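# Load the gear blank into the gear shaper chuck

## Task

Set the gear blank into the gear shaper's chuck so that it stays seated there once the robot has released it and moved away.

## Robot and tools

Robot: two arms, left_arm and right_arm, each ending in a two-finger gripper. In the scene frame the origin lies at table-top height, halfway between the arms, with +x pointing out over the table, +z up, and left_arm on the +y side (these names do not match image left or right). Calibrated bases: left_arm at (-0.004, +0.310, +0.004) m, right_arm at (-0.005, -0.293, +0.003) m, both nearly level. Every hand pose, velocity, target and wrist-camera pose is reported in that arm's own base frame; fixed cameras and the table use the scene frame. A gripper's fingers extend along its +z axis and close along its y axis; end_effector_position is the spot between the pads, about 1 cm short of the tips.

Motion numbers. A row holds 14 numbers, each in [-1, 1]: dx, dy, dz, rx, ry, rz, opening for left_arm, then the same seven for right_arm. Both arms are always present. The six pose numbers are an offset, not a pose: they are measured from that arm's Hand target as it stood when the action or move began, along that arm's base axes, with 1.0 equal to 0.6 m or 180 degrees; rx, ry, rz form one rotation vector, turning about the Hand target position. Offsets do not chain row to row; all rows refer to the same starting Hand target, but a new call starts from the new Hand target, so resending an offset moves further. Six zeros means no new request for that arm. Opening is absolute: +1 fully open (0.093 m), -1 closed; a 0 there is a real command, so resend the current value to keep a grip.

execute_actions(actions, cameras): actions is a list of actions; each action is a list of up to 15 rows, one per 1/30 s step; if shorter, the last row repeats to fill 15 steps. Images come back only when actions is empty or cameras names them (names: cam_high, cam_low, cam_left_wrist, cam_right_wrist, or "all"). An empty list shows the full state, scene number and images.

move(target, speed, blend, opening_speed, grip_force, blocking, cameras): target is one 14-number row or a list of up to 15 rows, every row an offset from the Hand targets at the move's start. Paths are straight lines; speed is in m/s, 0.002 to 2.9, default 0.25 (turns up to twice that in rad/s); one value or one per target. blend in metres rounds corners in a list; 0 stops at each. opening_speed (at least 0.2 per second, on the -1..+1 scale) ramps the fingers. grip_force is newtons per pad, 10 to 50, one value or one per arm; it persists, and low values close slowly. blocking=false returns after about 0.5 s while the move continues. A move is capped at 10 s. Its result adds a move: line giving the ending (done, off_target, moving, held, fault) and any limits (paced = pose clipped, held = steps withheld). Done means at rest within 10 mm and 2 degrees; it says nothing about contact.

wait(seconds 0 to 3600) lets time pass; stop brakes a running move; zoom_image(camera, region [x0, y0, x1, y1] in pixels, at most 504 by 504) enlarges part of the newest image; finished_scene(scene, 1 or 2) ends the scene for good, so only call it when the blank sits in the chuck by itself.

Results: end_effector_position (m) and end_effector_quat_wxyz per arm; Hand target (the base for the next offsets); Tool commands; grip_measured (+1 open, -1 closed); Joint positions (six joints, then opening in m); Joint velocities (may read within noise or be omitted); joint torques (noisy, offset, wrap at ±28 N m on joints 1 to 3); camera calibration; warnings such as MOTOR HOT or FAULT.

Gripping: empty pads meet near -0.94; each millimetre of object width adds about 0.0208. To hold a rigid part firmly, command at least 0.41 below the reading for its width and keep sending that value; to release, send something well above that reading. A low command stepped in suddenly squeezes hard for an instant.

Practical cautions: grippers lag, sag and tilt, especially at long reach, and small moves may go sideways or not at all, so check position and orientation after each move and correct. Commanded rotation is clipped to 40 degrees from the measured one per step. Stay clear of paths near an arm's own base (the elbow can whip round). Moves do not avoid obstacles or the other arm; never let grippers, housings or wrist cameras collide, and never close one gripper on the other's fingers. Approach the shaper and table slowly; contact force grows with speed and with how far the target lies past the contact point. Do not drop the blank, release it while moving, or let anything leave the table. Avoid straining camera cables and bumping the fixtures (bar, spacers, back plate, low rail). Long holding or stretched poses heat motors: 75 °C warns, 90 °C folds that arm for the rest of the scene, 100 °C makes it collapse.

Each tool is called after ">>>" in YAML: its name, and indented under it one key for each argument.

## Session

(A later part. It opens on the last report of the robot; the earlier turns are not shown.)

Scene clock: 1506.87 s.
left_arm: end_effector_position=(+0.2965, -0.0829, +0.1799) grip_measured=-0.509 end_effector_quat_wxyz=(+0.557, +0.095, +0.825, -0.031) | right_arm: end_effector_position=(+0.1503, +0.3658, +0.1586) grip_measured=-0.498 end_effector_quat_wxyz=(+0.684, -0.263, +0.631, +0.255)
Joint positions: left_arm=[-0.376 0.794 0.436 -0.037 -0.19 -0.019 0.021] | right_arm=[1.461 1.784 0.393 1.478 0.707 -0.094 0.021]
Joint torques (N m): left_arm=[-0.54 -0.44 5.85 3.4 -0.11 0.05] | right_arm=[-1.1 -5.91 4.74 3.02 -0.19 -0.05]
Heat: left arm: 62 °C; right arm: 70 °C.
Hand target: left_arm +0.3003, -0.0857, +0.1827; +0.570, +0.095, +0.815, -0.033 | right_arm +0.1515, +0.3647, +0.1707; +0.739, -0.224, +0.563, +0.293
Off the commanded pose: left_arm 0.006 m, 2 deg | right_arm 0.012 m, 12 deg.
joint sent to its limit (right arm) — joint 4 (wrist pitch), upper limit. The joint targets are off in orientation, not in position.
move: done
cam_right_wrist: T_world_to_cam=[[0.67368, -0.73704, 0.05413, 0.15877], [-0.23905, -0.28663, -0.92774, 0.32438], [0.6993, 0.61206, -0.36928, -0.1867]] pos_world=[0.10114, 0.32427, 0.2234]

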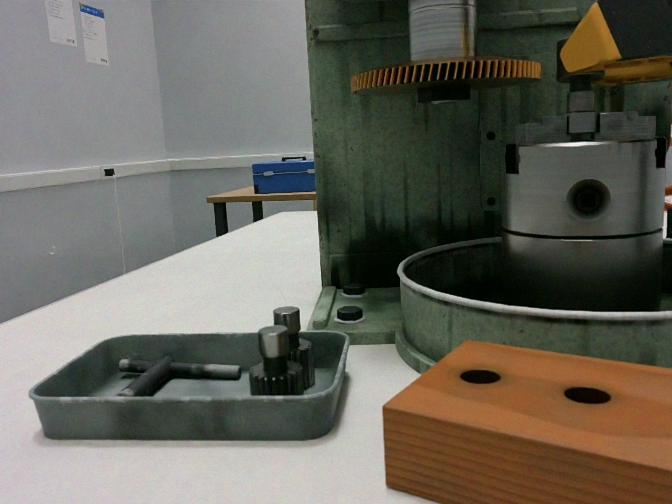

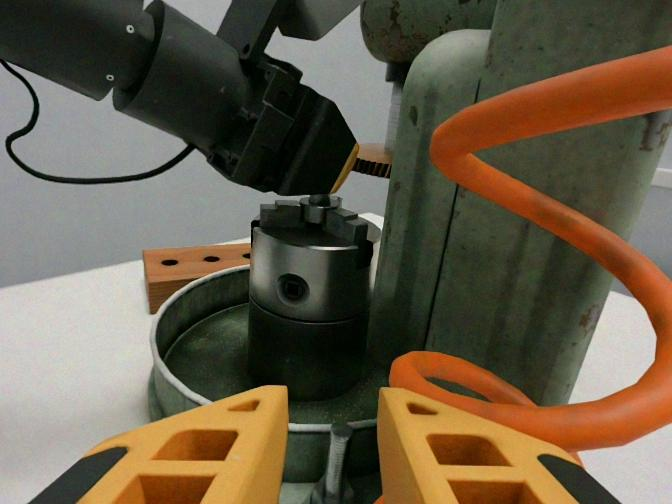

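>>> move:
  target:
    - [0, -0.0025, -0.0017, 0, 0, 0, -0.75, 0, 0, 0, 0, 0, 0, -0.5]
    - [0, 0.006, -0.0067, -0.0441, 0.0078, 0.0166, -0.75, 0, 0, 0, 0, 0, 0, -0.5]
  speed: [0.02, 0.02]
  cameras: ["cam_low", "cam_right_wrist"]

>>> zoom_image:
  camera: "cam_right_wrist"
  region: [300, 174, 342, 216]

>>> zoom_image:
  camera: "cam_low"
  region: [546, 60, 618, 132]

Scene clock: 1522.50 s.
left_arm: end_effector_position=(+0.2976, -0.0803, +0.1788) grip_measured=-0.509 end_effector_quat_wxyz=(+0.558, +0.039, +0.827, -0.062) | right_arm: end_effector_position=(+0.1503, +0.3658, +0.1586) grip_measured=-0.498 end_effector_quat_wxyz=(+0.684, -0.263, +0.631, +0.255)
Joint positions: left_arm=[-0.371 0.794 0.424 -0.018 -0.197 -0.144 0.021] | right_arm=[1.461 1.784 0.393 1.478 0.707 -0.094 0.021]
Joint torques (N m): left_arm=[0.92 -0.68 5.42 3.33 0.09 -0.08] | right_arm=[-1.11 -5.91 4.77 3.02 -0.19 -0.06]
Heat: left arm: 63 °C; right arm: 70 °C.
Hand target: left_arm +0.3003, -0.0821, +0.1786; +0.566, +0.034, +0.820, -0.076 | right_arm +0.1515, +0.3647, +0.1707; +0.739, -0.224, +0.563, +0.293
Off the commanded pose: left_arm 0.003 m, 2 deg | right_arm 0.012 m, 12 deg.
joint sent to its limit (right arm) — joint 4 (wrist pitch), upper limit. The joint targets are off in orientation, not in position.
move: done
cam_right_wrist: T_world_to_cam=[[0.67368, -0.73704, 0.05413, 0.15877], [-0.23905, -0.28663, -0.92774, 0.32438], [0.6993, 0.61206, -0.36928, -0.1867]] pos_world=[0.10114, 0.32427, 0.2234]

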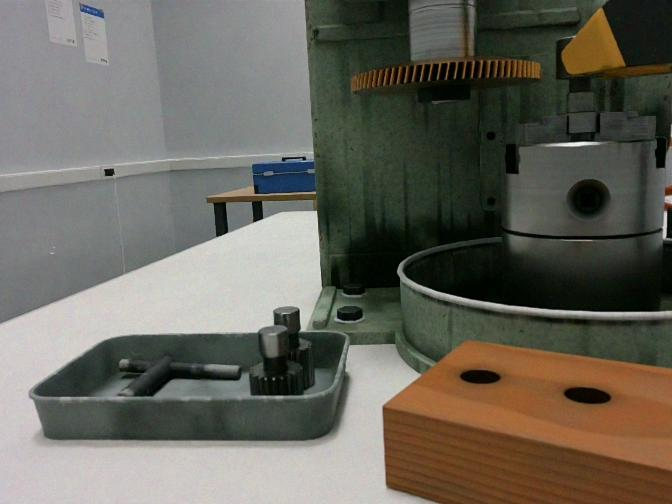

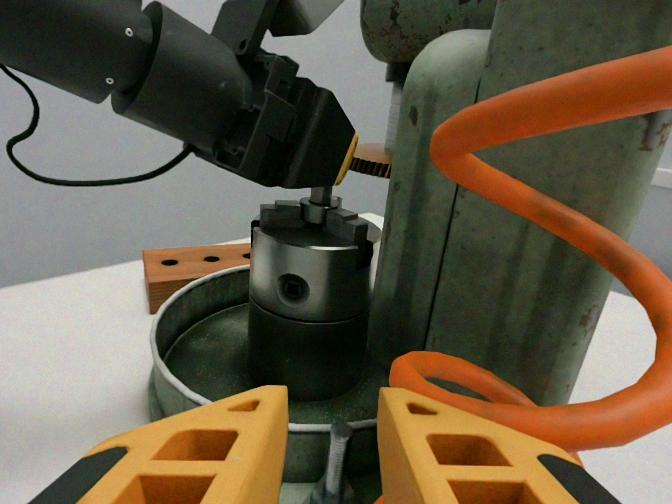

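Scaled by 12.000 from the camera's image (finer frame: 960x720).

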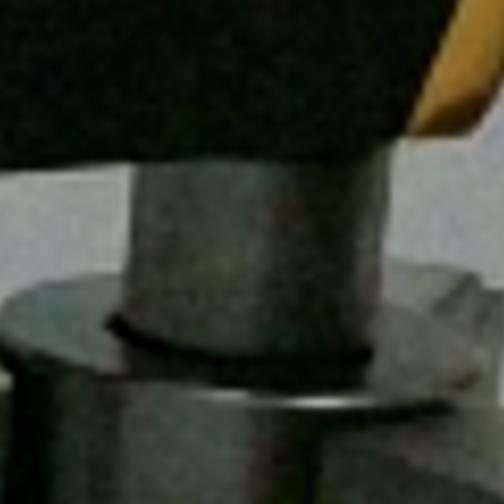

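Scaled by 7.000 from the camera's image (finer frame: 960x720).

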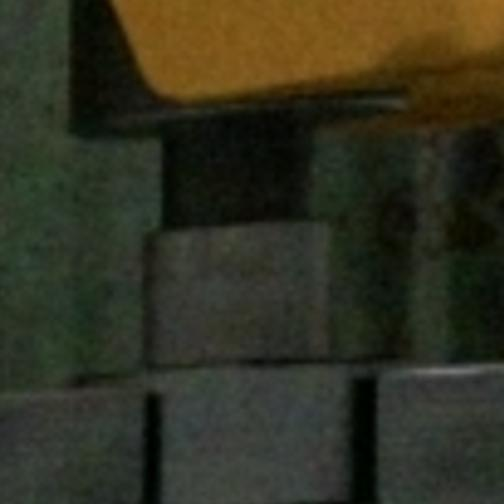

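>>> move:
  target:
    - [0, 0, 0, 0.0024, 0.0137, 0, -0.75, 0, 0, 0, 0, 0, 0, -0.5]
  speed: 0.01
  cameras: ["cam_low", "cam_right_wrist"]

>>> zoom_image:
  camera: "cam_right_wrist"
  region: [300, 174, 342, 216]

>>> zoom_image:
  camera: "cam_low"
  region: [546, 60, 618, 132]

Scene clock: 1537.03 s.
left_arm: end_effector_position=(+0.2974, -0.0800, +0.1784) grip_measured=-0.509 end_effector_quat_wxyz=(+0.555, +0.036, +0.828, -0.065) | right_arm: end_effector_position=(+0.1503, +0.3658, +0.1586) grip_measured=-0.498 end_effector_quat_wxyz=(+0.684, -0.263, +0.631, +0.255)
Joint positions: left_arm=[-0.366 0.794 0.426 -0.024 -0.19 -0.152 0.021] | right_arm=[1.461 1.784 0.393 1.478 0.707 -0.094 0.021]
Joint torques (N m): left_arm=[0.88 0.68 8.73 2.59 0.11 -0.1] | right_arm=[-1.11 -5.9 4.75 3.02 -0.19 -0.05]
Heat: left arm: 65 °C; right arm: 70 °C.
Hand target: left_arm +0.3003, -0.0821, +0.1787; +0.548, +0.034, +0.833, -0.073 | right_arm +0.1515, +0.3647, +0.1707; +0.739, -0.224, +0.563, +0.293
Off the commanded pose: left_arm 0.004 m, 1 deg | right_arm 0.012 m, 12 deg.
joint sent to its limit (right arm) — joint 4 (wrist pitch), upper limit. The joint targets are off in orientation, not in position.
move: done
cam_right_wrist: T_world_to_cam=[[0.67368, -0.73704, 0.05413, 0.15877], [-0.23905, -0.28663, -0.92774, 0.32438], [0.6993, 0.61206, -0.36928, -0.1867]] pos_world=[0.10114, 0.32427, 0.2234]

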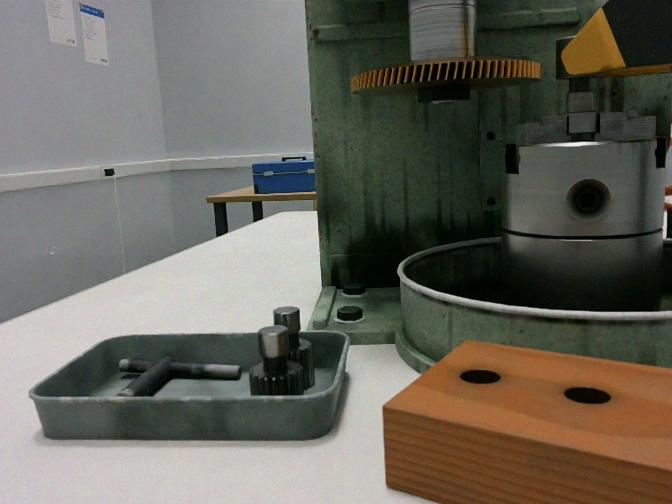

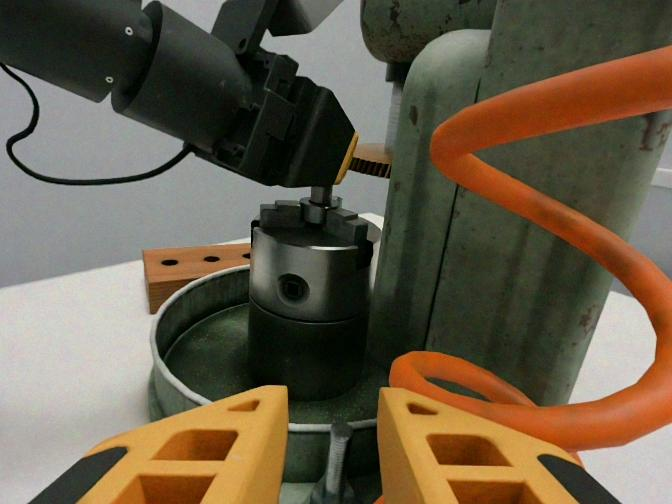

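Scaled by 12.000 from the camera's image (finer frame: 960x720).

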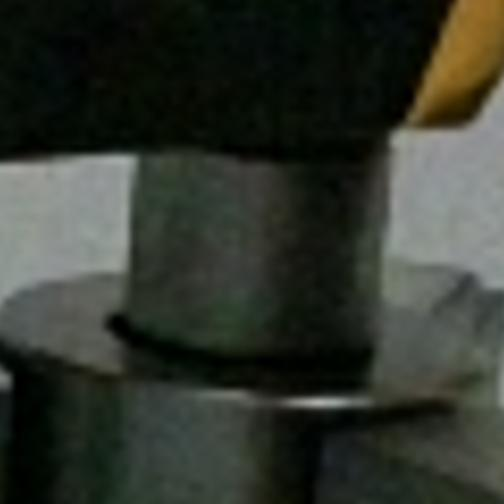

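Scaled by 7.000 from the camera's image (finer frame: 960x720).

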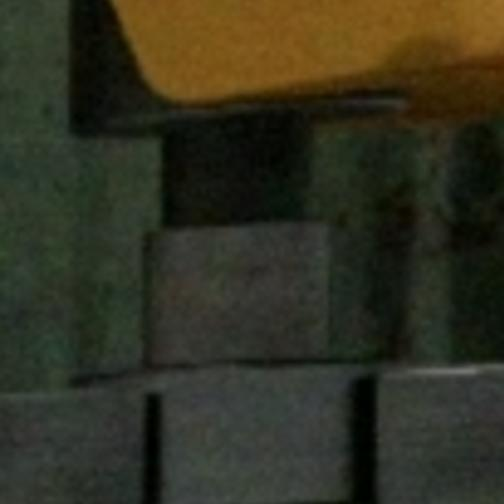

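>>> move:
  target:
    - [-0.0002, 0.0072, 0.0672, -0.0024, -0.0137, 0, -0.75, 0, 0, 0, 0, 0, 0, -0.5]
    - [-0.0002, 0.0005, 0.0052, -0.0024, -0.0137, 0, -0.75, 0, 0, 0, 0, 0, 0, -0.5]
  speed: [0.08, 0.08]
  cameras: ["cam_low", "cam_right_wrist"]

>>> zoom_image:
  camera: "cam_right_wrist"
  region: [300, 174, 342, 216]

>>> zoom_image:
  camera: "cam_low"
  region: [546, 60, 618, 132]

Scene clock: 1561.97 s.
left_arm: end_effector_position=(+0.2970, -0.0803, +0.1808) grip_measured=-0.509 end_effector_quat_wxyz=(+0.556, +0.038, +0.827, -0.074) | right_arm: end_effector_position=(+0.1503, +0.3658, +0.1586) grip_measured=-0.498 end_effector_quat_wxyz=(+0.684, -0.263, +0.631, +0.255)
Joint positions: left_arm=[-0.353 0.786 0.429 -0.029 -0.163 -0.152 0.021] | right_arm=[1.461 1.784 0.393 1.478 0.707 -0.094 0.021]
Joint torques (N m): left_arm=[-0.53 -0.36 5.9 3.31 -0.2 0] | right_arm=[-1.1 -5.93 4.77 3.02 -0.19 -0.06]
Heat: left arm: 61 °C; right arm: 70 °C.
Hand target: left_arm +0.3002, -0.0819, +0.1819; +0.566, +0.033, +0.820, -0.076 | right_arm +0.1515, +0.3647, +0.1707; +0.739, -0.224, +0.563, +0.293
Off the commanded pose: left_arm 0.004 m, 1 deg | right_arm 0.012 m, 12 deg.
joint sent to its limit (right arm) — joint 4 (wrist pitch), upper limit. The joint targets are off in orientation, not in position.
move: done
cam_right_wrist: T_world_to_cam=[[0.67368, -0.73704, 0.05413, 0.15877], [-0.23905, -0.28663, -0.92774, 0.32438], [0.6993, 0.61206, -0.36928, -0.1867]] pos_world=[0.10114, 0.32427, 0.2234]

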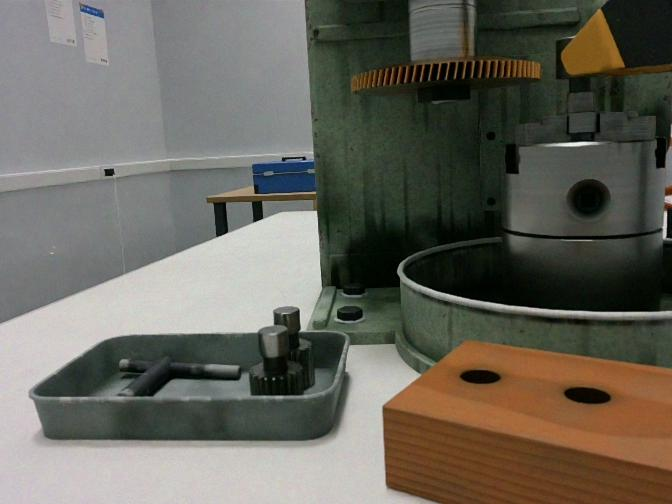

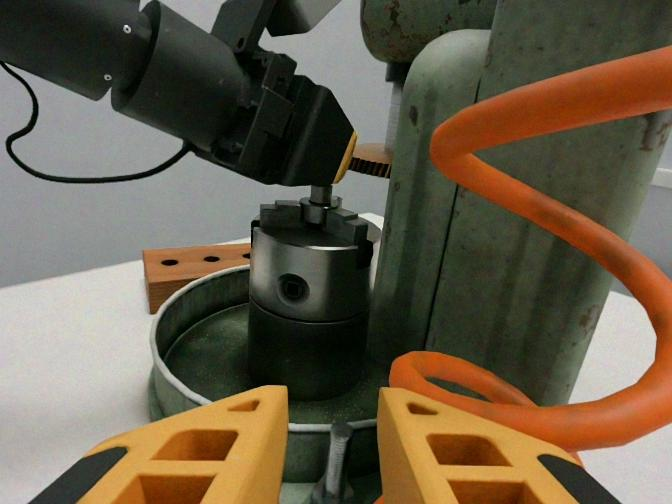

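Scaled by 12.000 from the camera's image (finer frame: 960x720).

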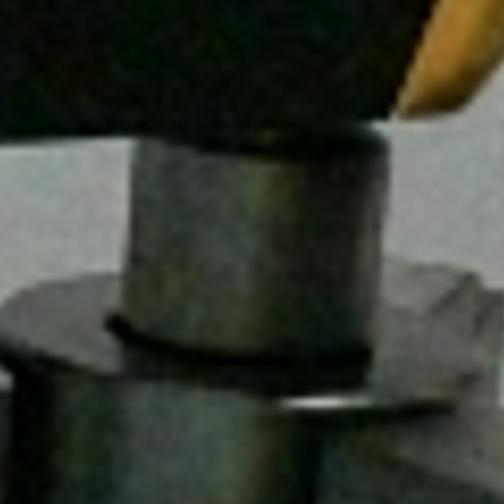

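Scaled by 7.000 from the camera's image (finer frame: 960x720).

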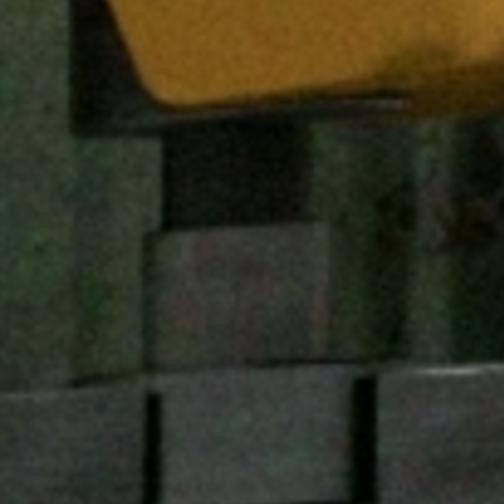

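>>> move:
  target:
    - [-0.0008, 0.0078, 0.0617, 0, 0, 0, -0.75, 0, 0, 0, 0, 0, 0, -0.5]
    - [-0.0008, 0.0009, 0.0, 0, 0, 0, -0.75, 0, 0, 0, 0, 0, 0, -0.5]
  speed: [0.08, 0.08]
  cameras: ["cam_low", "cam_right_wrist"]

>>> zoom_image:
  camera: "cam_right_wrist"
  region: [300, 174, 342, 216]

>>> zoom_image:
  camera: "cam_low"
  region: [546, 60, 618, 132]

Scene clock: 1569.83 s.
left_arm: end_effector_position=(+0.2979, -0.0795, +0.1812) grip_measured=-0.509 end_effector_quat_wxyz=(+0.559, +0.036, +0.825, -0.074) | right_arm: end_effector_position=(+0.1503, +0.3658, +0.1586) grip_measured=-0.498 end_effector_quat_wxyz=(+0.684, -0.263, +0.631, +0.255)
Joint positions: left_arm=[-0.349 0.787 0.425 -0.017 -0.162 -0.152 0.021] | right_arm=[1.461 1.784 0.393 1.478 0.707 -0.094 0.021]
Joint torques (N m): left_arm=[-0.84 -0.77 6.01 3.16 -0.18 -0.02] | right_arm=[-1.1 -5.91 4.75 3.02 -0.19 -0.06]
Heat: left arm: 61 °C; right arm: 70 °C.
Hand target: left_arm +0.2997, -0.0814, +0.1818; +0.566, +0.034, +0.820, -0.076 | right_arm +0.1515, +0.3647, +0.1707; +0.739, -0.224, +0.563, +0.293
Off the commanded pose: left_arm 0.003 m, 1 deg | right_arm 0.012 m, 12 deg.
joint sent to its limit (right arm) — joint 4 (wrist pitch), upper limit. The joint targets are off in orientation, not in position.
move: done
cam_right_wrist: T_world_to_cam=[[0.67368, -0.73704, 0.05413, 0.15877], [-0.23905, -0.28663, -0.92774, 0.32438], [0.6993, 0.61206, -0.36928, -0.1867]] pos_world=[0.10114, 0.32427, 0.2234]

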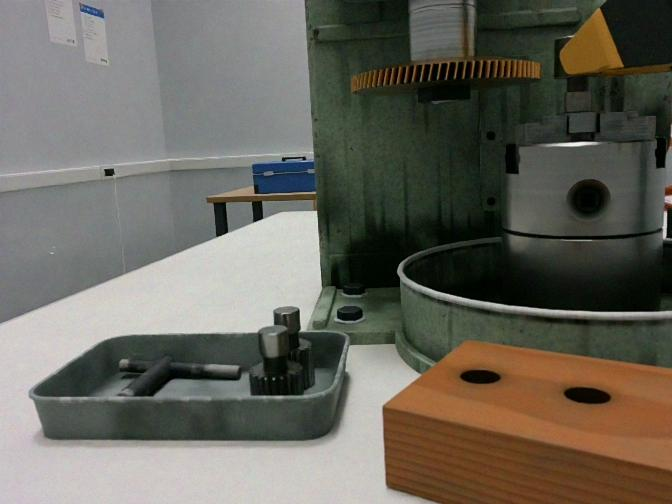

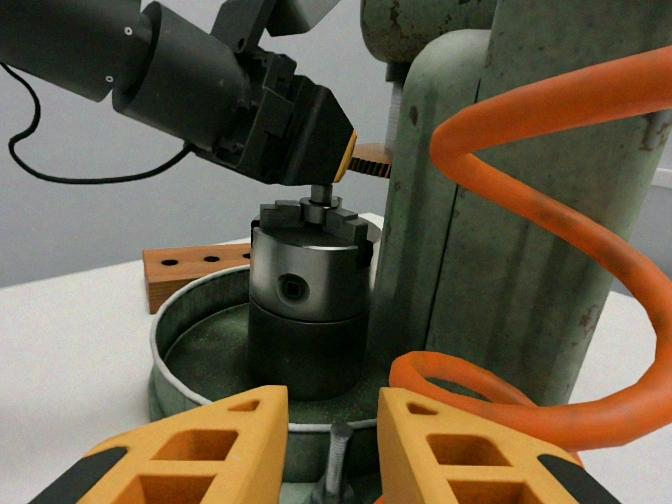

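Scaled by 12.000 from the camera's image (finer frame: 960x720).

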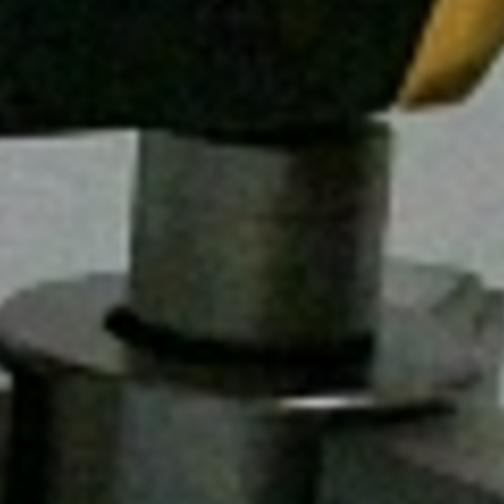

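Scaled by 7.000 from the camera's image (finer frame: 960x720).

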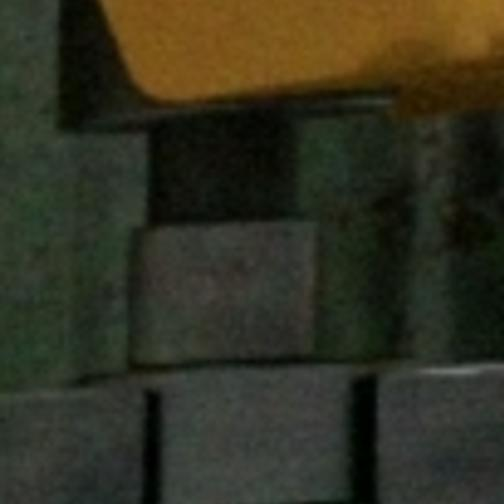

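>>> move:
  target:
    - [-0.0017, 0.0072, 0.0617, 0, 0, 0, -0.75, 0, 0, 0, 0, 0, 0, -0.5]
    - [-0.0017, -0.0003, 0.0, 0, 0, 0, -0.75, 0, 0, 0, 0, 0, 0, -0.5]
    - [-0.0017, -0.0003, -0.0163, 0, 0, 0, -0.75, 0, 0, 0, 0, 0, 0, -0.5]
  speed: [0.08, 0.08, 0.01]
  cameras: ["cam_low", "cam_right_wrist"]

>>> zoom_image:
  camera: "cam_right_wrist"
  region: [300, 174, 342, 216]

>>> zoom_image:
  camera: "cam_low"
  region: [546, 60, 618, 132]

Scene clock: 1584.83 s.
left_arm: end_effector_position=(+0.2996, -0.0803, +0.1808) grip_measured=-0.509 end_effector_quat_wxyz=(+0.573, +0.034, +0.815, -0.077) | right_arm: end_effector_position=(+0.1503, +0.3658, +0.1586) grip_measured=-0.498 end_effector_quat_wxyz=(+0.684, -0.263, +0.631, +0.255)
Joint positions: left_arm=[-0.352 0.787 0.392 0.051 -0.167 -0.152 0.021] | right_arm=[1.461 1.784 0.393 1.478 0.707 -0.094 0.021]
Joint torques (N m): left_arm=[-0.79 -0.44 5.6 2.87 -0.16 -0.02] | right_arm=[-1.09 -5.9 4.75 3.01 -0.2 -0.05]
Heat: left arm: 62 °C; right arm: 70 °C.
Hand target: left_arm +0.2987, -0.0815, +0.1721; +0.566, +0.034, +0.820, -0.076 | right_arm +0.1515, +0.3647, +0.1707; +0.739, -0.224, +0.563, +0.293
Off the commanded pose: left_arm 0.009 m, 1 deg | right_arm 0.012 m, 12 deg.
joint sent to its limit (right arm) — joint 4 (wrist pitch), upper limit. The joint targets are off in orientation, not in position.
move: done
cam_right_wrist: T_world_to_cam=[[0.67368, -0.73704, 0.05413, 0.15877], [-0.23905, -0.28663, -0.92774, 0.32438], [0.6993, 0.61206, -0.36928, -0.1867]] pos_world=[0.10114, 0.32427, 0.2234]

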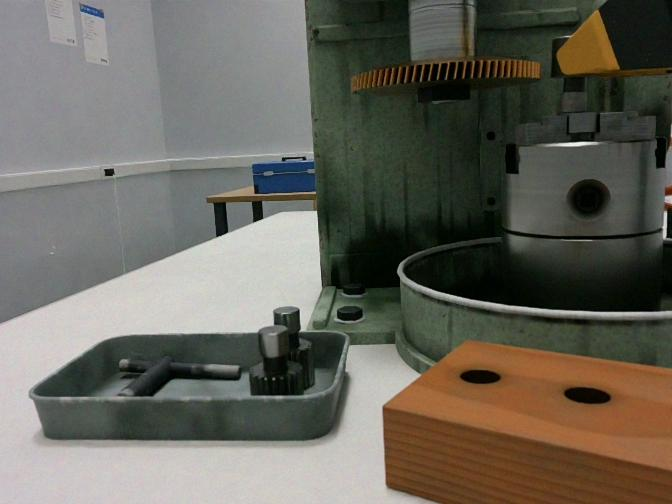

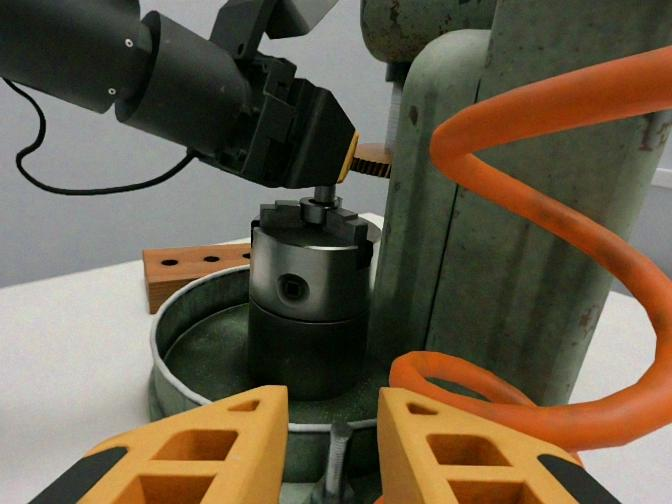

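Scaled by 12.000 from the camera's image (finer frame: 960x720).

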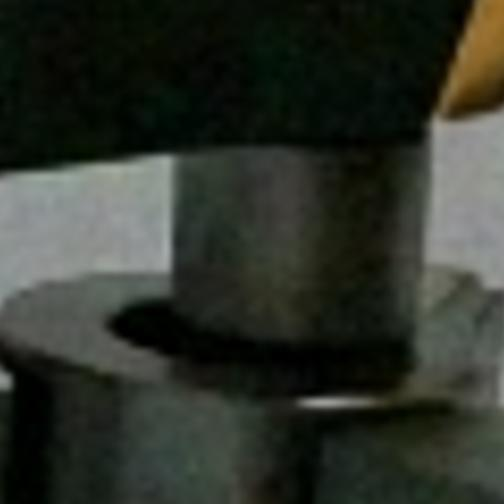

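Scaled by 7.000 from the camera's image (finer frame: 960x720).

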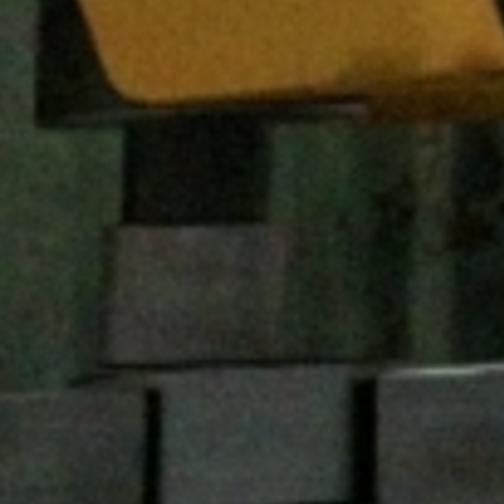

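>>> move:
  target:
    - [-0.0025, 0.0083, 0.0778, 0, 0, 0, -0.75, 0, 0, 0, 0, 0, 0, -0.5]
    - [-0.0025, 0.0008, 0.0162, 0, 0, 0, -0.75, 0, 0, 0, 0, 0, 0, -0.5]
    - [-0.0025, 0.0008, 0.0, 0, 0, 0, -0.75, 0, 0, 0, 0, 0, 0, -0.5]
  speed: [0.08, 0.08, 0.01]
  cameras: ["cam_low", "cam_right_wrist"]

>>> zoom_image:
  camera: "cam_right_wrist"
  region: [300, 174, 342, 216]

>>> zoom_image:
  camera: "cam_low"
  region: [546, 60, 618, 132]

Scene clock: 1616.70 s.
left_arm: end_effector_position=(+0.2979, -0.0800, +0.1807) grip_measured=-0.509 end_effector_quat_wxyz=(+0.573, +0.034, +0.815, -0.078) | right_arm: end_effector_position=(+0.1503, +0.3658, +0.1586) grip_measured=-0.498 end_effector_quat_wxyz=(+0.684, -0.263, +0.631, +0.255)
Joint positions: left_arm=[-0.353 0.776 0.39 0.043 -0.166 -0.152 0.021] | right_arm=[1.461 1.784 0.393 1.478 0.707 -0.094 0.021]
Joint torques (N m): left_arm=[-0.76 -0.39 5.61 2.85 -0.17 -0.03] | right_arm=[-1.1 -5.91 4.74 3.01 -0.19 -0.05]
Heat: left arm: 62 °C; right arm: 70 °C.
Hand target: left_arm +0.2972, -0.0810, +0.1721; +0.566, +0.034, +0.820, -0.076 | right_arm +0.1515, +0.3647, +0.1707; +0.739, -0.224, +0.563, +0.293
Off the commanded pose: left_arm 0.009 m, 1 deg | right_arm 0.012 m, 12 deg.
joint sent to its limit (right arm) — joint 4 (wrist pitch), upper limit. The joint targets are off in orientation, not in position.
move: done
cam_right_wrist: T_world_to_cam=[[0.67368, -0.73704, 0.05413, 0.15877], [-0.23905, -0.28663, -0.92774, 0.32438], [0.6993, 0.61206, -0.36928, -0.1867]] pos_world=[0.10114, 0.32427, 0.2234]

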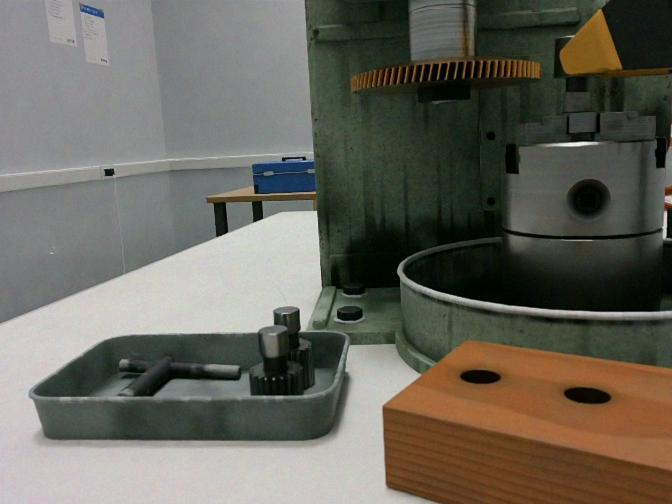

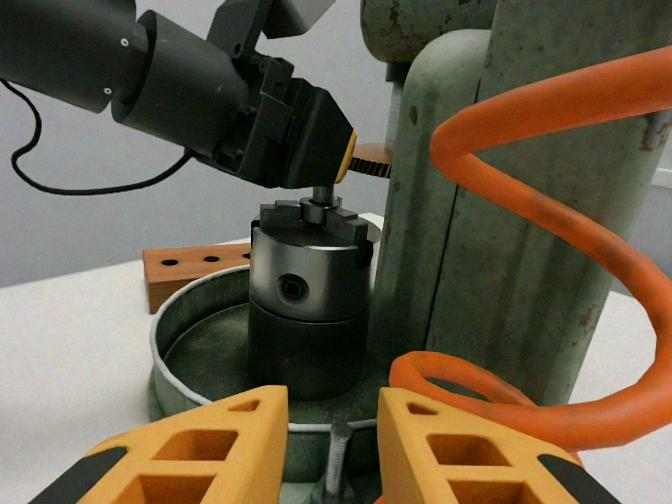

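Scaled by 12.000 from the camera's image (finer frame: 960x720).

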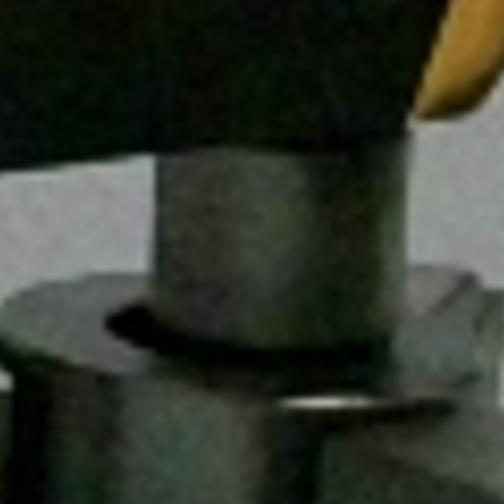

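Scaled by 7.000 from the camera's image (finer frame: 960x720).

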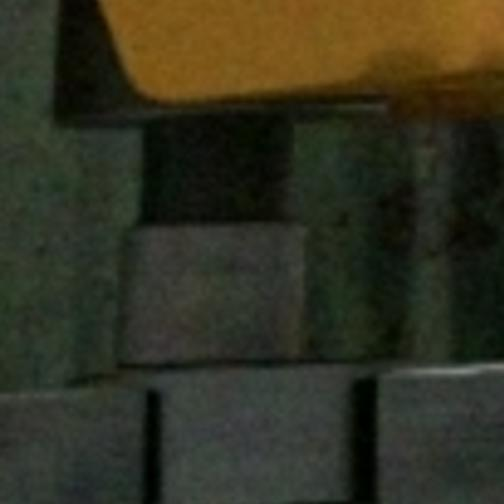

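>>> move:
  target:
    - [0.003, 0.0052, 0.0778, 0, 0, 0, -0.75, 0, 0, 0, 0, 0, 0, -0.5]
    - [0.003, -0.0023, 0.0162, 0, 0, 0, -0.75, 0, 0, 0, 0, 0, 0, -0.5]
    - [0.003, -0.0023, 0.0065, 0, 0, 0, -0.75, 0, 0, 0, 0, 0, 0, -0.5]
  speed: [0.08, 0.08, 0.008]
  cameras: ["cam_low", "cam_right_wrist"]

>>> zoom_image:
  camera: "cam_right_wrist"
  region: [300, 174, 342, 216]

>>> zoom_image:
  camera: "cam_low"
  region: [546, 60, 618, 132]

Scene clock: 1663.67 s.
left_arm: end_effector_position=(+0.2968, -0.0798, +0.1782) grip_measured=-0.509 end_effector_quat_wxyz=(+0.560, +0.036, +0.824, -0.072) | right_arm: end_effector_position=(+0.1503, +0.3658, +0.1586) grip_measured=-0.498 end_effector_quat_wxyz=(+0.684, -0.263, +0.631, +0.255)
Joint positions: left_arm=[-0.358 0.783 0.41 -0.004 -0.174 -0.153 0.021] | right_arm=[1.461 1.784 0.393 1.478 0.707 -0.094 0.021]
Joint torques (N m): left_arm=[-0.69 -0.09 5.45 3.29 -0.12 -0.05] | right_arm=[-1.11 -5.91 4.75 3.01 -0.19 -0.05]
Heat: left arm: 60 °C; right arm: 71 °C.
Hand target: left_arm +0.2990, -0.0824, +0.1761; +0.566, +0.033, +0.820, -0.076 | right_arm +0.1515, +0.3647, +0.1707; +0.739, -0.224, +0.563, +0.293
Off the commanded pose: left_arm 0.004 m, 1 deg | right_arm 0.012 m, 12 deg.
joint sent to its limit (right arm) — joint 4 (wrist pitch), upper limit. The joint targets are off in orientation, not in position.
move: done
cam_right_wrist: T_world_to_cam=[[0.67368, -0.73704, 0.05413, 0.15877], [-0.23905, -0.28663, -0.92774, 0.32438], [0.6993, 0.61206, -0.36928, -0.1867]] pos_world=[0.10114, 0.32427, 0.2234]

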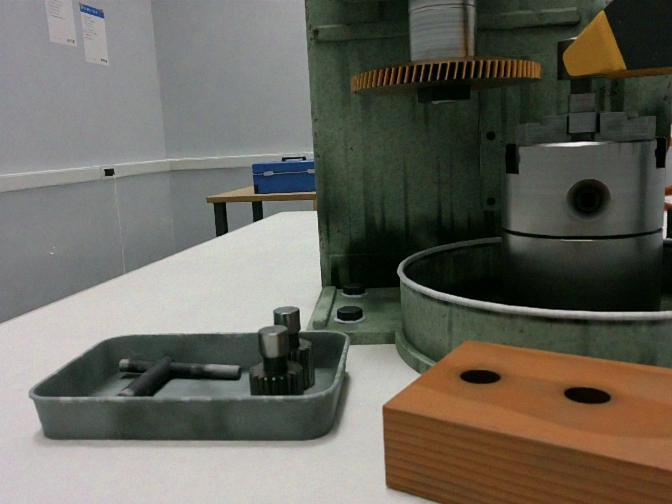

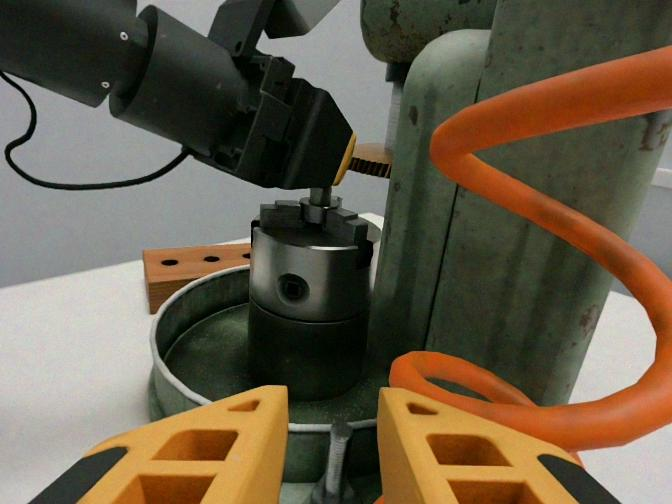

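Scaled by 12.000 from the camera's image (finer frame: 960x720).

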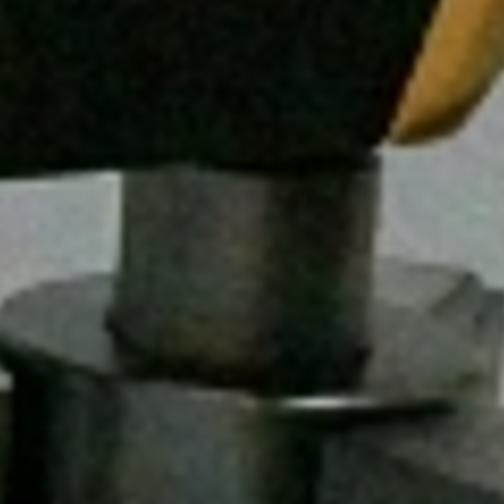

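Scaled by 7.000 from the camera's image (finer frame: 960x720).

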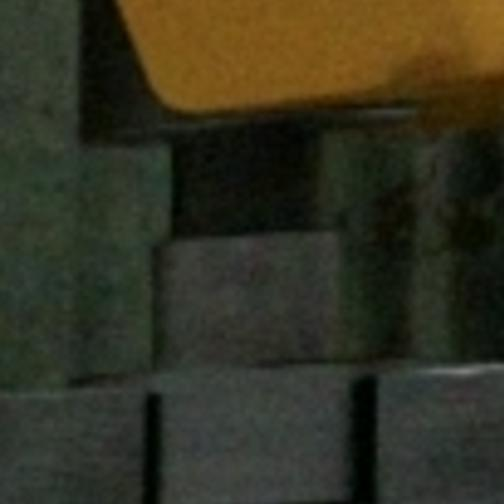

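>>> move:
  target:
    - [0.0008, 0, -0.0033, 0.0028, 0.0164, 0, -0.75, 0, 0, 0, 0, 0, 0, -0.5]
    - [0.0008, 0.0033, -0.01, 0.0028, 0.0164, 0, -0.75, 0, 0, 0, 0, 0, 0, -0.5]
    - [0.0008, -0.0033, -0.01, 0.0028, 0.0164, 0, -0.75, 0, 0, 0, 0, 0, 0, -0.5]
    - [0.0008, 0.0025, -0.0167, 0.0038, 0.0219, 0, -0.75, 0, 0, 0, 0, 0, 0, -0.5]
    - [0.0008, -0.0025, -0.0167, 0.0038, 0.0219, 0, -0.75, 0, 0, 0, 0, 0, 0, -0.5]
    - [0.0008, 0, -0.0167, 0.0038, 0.0219, 0, -0.75, 0, 0, 0, 0, 0, 0, -0.5]
  speed: 0.02
  cameras: ["cam_low", "cam_right_wrist"]

>>> zoom_image:
  camera: "cam_right_wrist"
  region: [300, 174, 342, 216]

>>> zoom_image:
  camera: "cam_low"
  region: [546, 60, 618, 132]

Scene clock: 1681.57 s.
left_arm: end_effector_position=(+0.2973, -0.0801, +0.1748) grip_measured=-0.509 end_effector_quat_wxyz=(+0.551, +0.035, +0.831, -0.069) | right_arm: end_effector_position=(+0.1503, +0.3658, +0.1586) grip_measured=-0.498 end_effector_quat_wxyz=(+0.684, -0.263, +0.631, +0.255)
Joint positions: left_arm=[-0.362 0.798 0.42 -0.022 -0.181 -0.158 0.021] | right_arm=[1.461 1.784 0.393 1.478 0.707 -0.094 0.021]
Joint torques (N m): left_arm=[0.31 1.62 7.21 2.7 0.03 -0.08] | right_arm=[-1.1 -5.9 4.72 3.02 -0.2 -0.06]
Heat: left arm: 60 °C; right arm: 71 °C.
Hand target: left_arm +0.2995, -0.0823, +0.1659; +0.537, +0.034, +0.840, -0.072 | right_arm +0.1515, +0.3647, +0.1707; +0.739, -0.224, +0.563, +0.293
Off the commanded pose: left_arm 0.009 m, 2 deg | right_arm 0.012 m, 12 deg.
joint sent to its limit (right arm) — joint 4 (wrist pitch), upper limit. The joint targets are off in orientation, not in position.
move: done
cam_right_wrist: T_world_to_cam=[[0.67368, -0.73704, 0.05413, 0.15877], [-0.23905, -0.28663, -0.92774, 0.32438], [0.6993, 0.61206, -0.36928, -0.1867]] pos_world=[0.10114, 0.32427, 0.2234]

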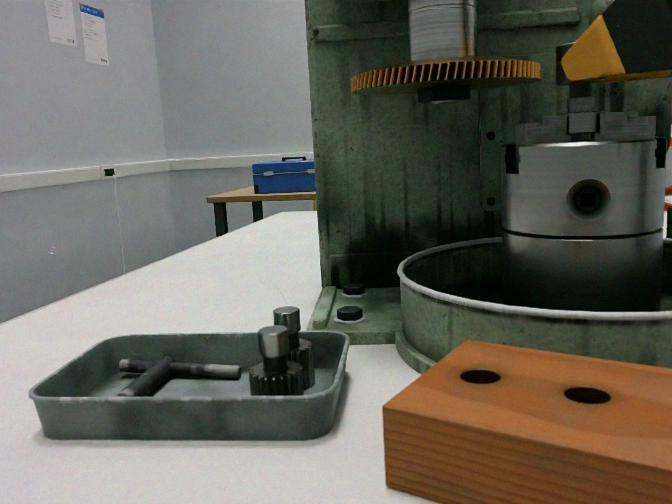

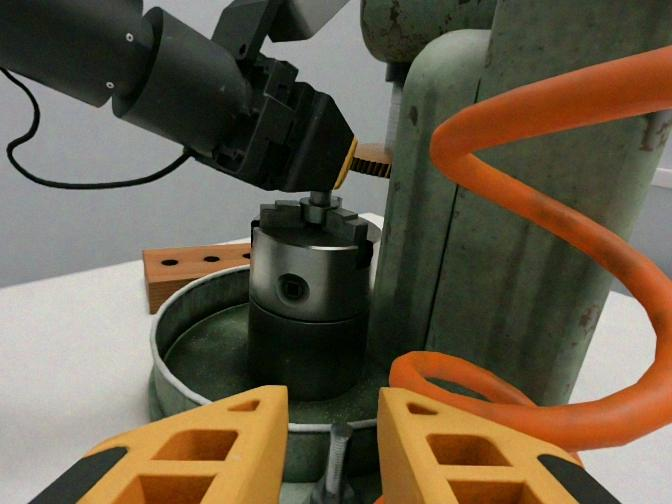

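Scaled by 12.000 from the camera's image (finer frame: 960x720).

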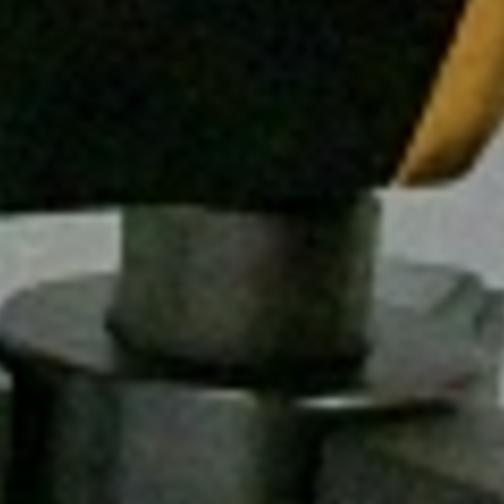

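Scaled by 7.000 from the camera's image (finer frame: 960x720).

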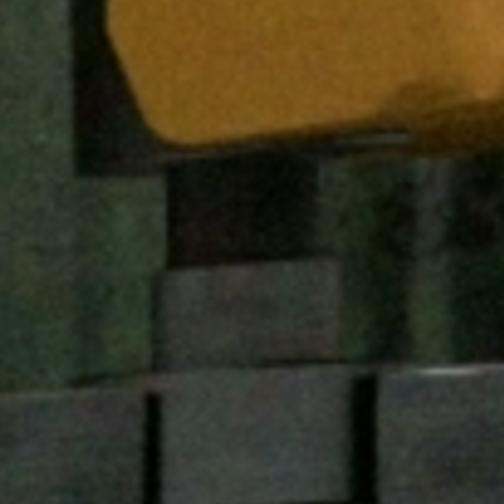

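>>> move:
  target:
    - [0,0.0025,-0.0083,0,0,0,-0.75,0,0,0,0,0,0,-0.5]
    - [0,-0.0025,-0.0125,0.00095,0.0055,0,-0.75,0,0,0,0,0,0,-0.5]
    - [0,0.0025,-0.0167,0.0014,0.008,0,-0.75,0,0,0,0,0,0,-0.5]
    - [0,0,-0.02,0.0019,0.011,0,-0.75,0,0,0,0,0,0,-0.5]
  speed: 0.02
  cameras: ["cam_low","cam_right_wrist"]

>>> zoom_image:
  camera: "cam_low"
  region: [546, 60, 618, 132]

>>> zoom_image:
  camera: "cam_right_wrist"
  region: [300, 174, 342, 216]

Scene clock: 1714.77 s.
left_arm: end_effector_position=(+0.2974, -0.0800, +0.1742) grip_measured=-0.509 end_effector_quat_wxyz=(+0.551, +0.035, +0.831, -0.068) | right_arm: end_effector_position=(+0.1503, +0.3658, +0.1586) grip_measured=-0.498 end_effector_quat_wxyz=(+0.684, -0.263, +0.631, +0.255)
Joint positions: left_arm=[-0.361 0.8 0.42 -0.022 -0.18 -0.158 0.021] | right_arm=[1.461 1.784 0.393 1.478 0.707 -0.094 0.021]
Joint velocities: left_arm=[-0.022 -0.007 0.002 0.037 -0.154 -0.037 0] | right_arm=[within noise]
Joint torques (N m): left_arm=[0.39 3.06 6.27 2.65 0.08 -0.13] | right_arm=[-1.09 -5.91 4.75 3.02 -0.2 -0.05]
Heat: left arm: 60 °C; right arm: 71 °C.
Hand target: left_arm +0.2995, -0.0824, +0.1539; +0.522, +0.035, +0.849, -0.070 | right_arm +0.1515, +0.3647, +0.1707; +0.739, -0.224, +0.563, +0.293
Off the commanded pose: left_arm 0.021 m, 4 deg | right_arm 0.012 m, 12 deg.
joint sent to its limit (right arm) — joint 4 (wrist pitch), upper limit. The joint targets are off in orientation, not in position.
move: off_target (left_arm)
cam_right_wrist: T_world_to_cam=[[0.67368, -0.73704, 0.05413, 0.15877], [-0.23905, -0.28663, -0.92774, 0.32438], [0.6993, 0.61206, -0.36928, -0.1867]] pos_world=[0.10114, 0.32427, 0.2234]

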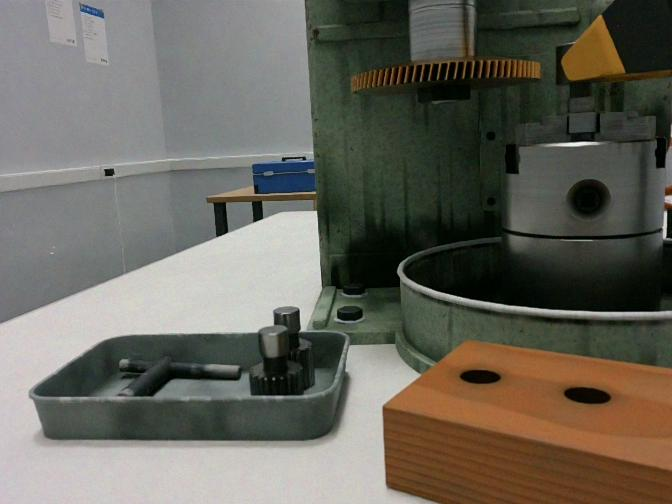

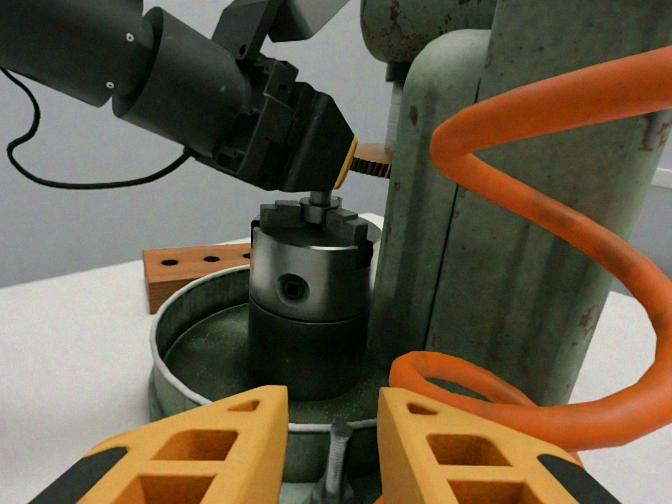

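Scaled by 7.000 from the camera's image (finer frame: 960x720).

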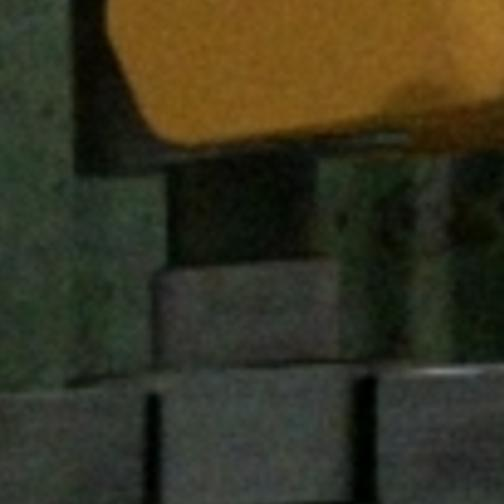

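Scaled by 12.000 from the camera's image (finer frame: 960x720).

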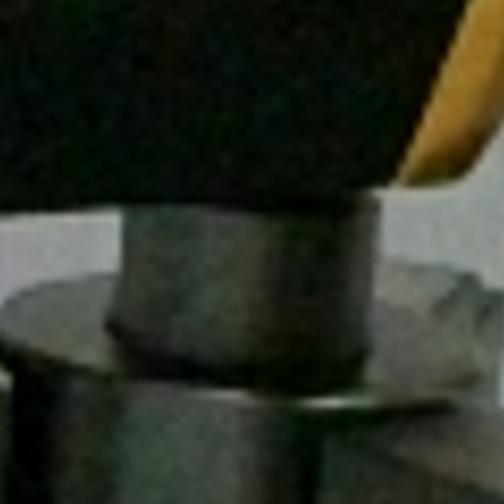

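>>> move:
  target:
    - [0,0.0067,0,0,0,0,-0.75,0,0,0,0,0,0,-0.5]
    - [0,-0.0067,-0.005,0,0,0,-0.75,0,0,0,0,0,0,-0.5]
    - [0,0.0,-0.005,0.0222,0,0,-0.75,0,0,0,0,0,0,-0.5]
    - [0,0,-0.005,-0.0222,0,0,-0.75,0,0,0,0,0,0,-0.5]
    - [0,0,-0.005,0,0,0,-0.75,0,0,0,0,0,0,-0.5]
  speed: 0.04
  cameras: ["cam_low","cam_right_wrist"]

>>> zoom_image:
  camera: "cam_low"
  region: [546, 60, 618, 132]

>>> zoom_image:
  camera: "cam_right_wrist"
  region: [300, 174, 342, 216]

Scene clock: 1738.00 s.
left_arm: end_effector_position=(+0.2978, -0.0796, +0.1742) grip_measured=-0.509 end_effector_quat_wxyz=(+0.550, +0.031, +0.831, -0.073) | right_arm: end_effector_position=(+0.1503, +0.3658, +0.1586) grip_measured=-0.498 end_effector_quat_wxyz=(+0.684, -0.263, +0.631, +0.255)
Joint positions: left_arm=[-0.354 0.8 0.42 -0.021 -0.171 -0.167 0.021] | right_arm=[1.461 1.784 0.393 1.478 0.707 -0.094 0.021]
Joint torques (N m): left_arm=[-0.25 3.23 5.35 2.78 0 -0.04] | right_arm=[-1.11 -5.91 4.75 3.02 -0.19 -0.06]
Heat: left arm: 59 °C; right arm: 71 °C.
Hand target: left_arm +0.2995, -0.0823, +0.1508; +0.522, +0.035, +0.849, -0.070 | right_arm +0.1515, +0.3647, +0.1707; +0.739, -0.224, +0.563, +0.293
Off the commanded pose: left_arm 0.024 m, 4 deg | right_arm 0.012 m, 12 deg.
joint sent to its limit (right arm) — joint 4 (wrist pitch), upper limit. The joint targets are off in orientation, not in position.
move: off_target (left_arm)
cam_right_wrist: T_world_to_cam=[[0.67368, -0.73704, 0.05413, 0.15877], [-0.23905, -0.28663, -0.92774, 0.32438], [0.6993, 0.61206, -0.36928, -0.1867]] pos_world=[0.10114, 0.32427, 0.2234]

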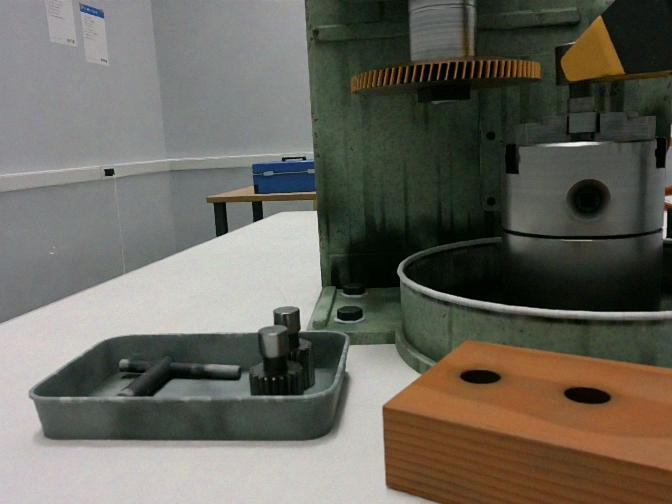

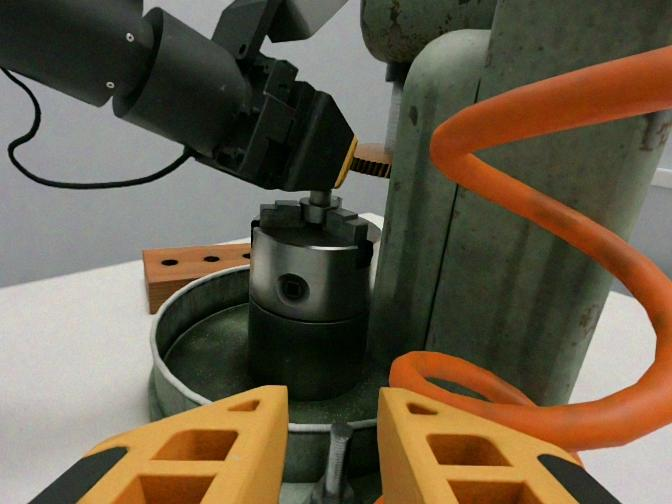

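Scaled by 7.000 from the camera's image (finer frame: 960x720).

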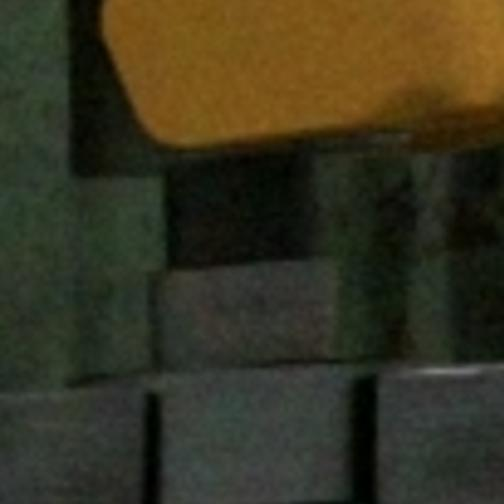

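Scaled by 12.000 from the camera's image (finer frame: 960x720).

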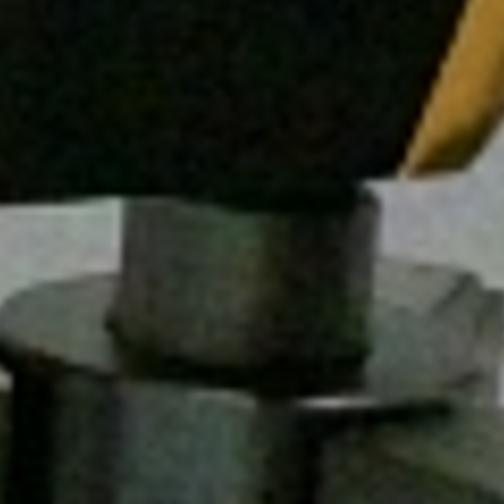

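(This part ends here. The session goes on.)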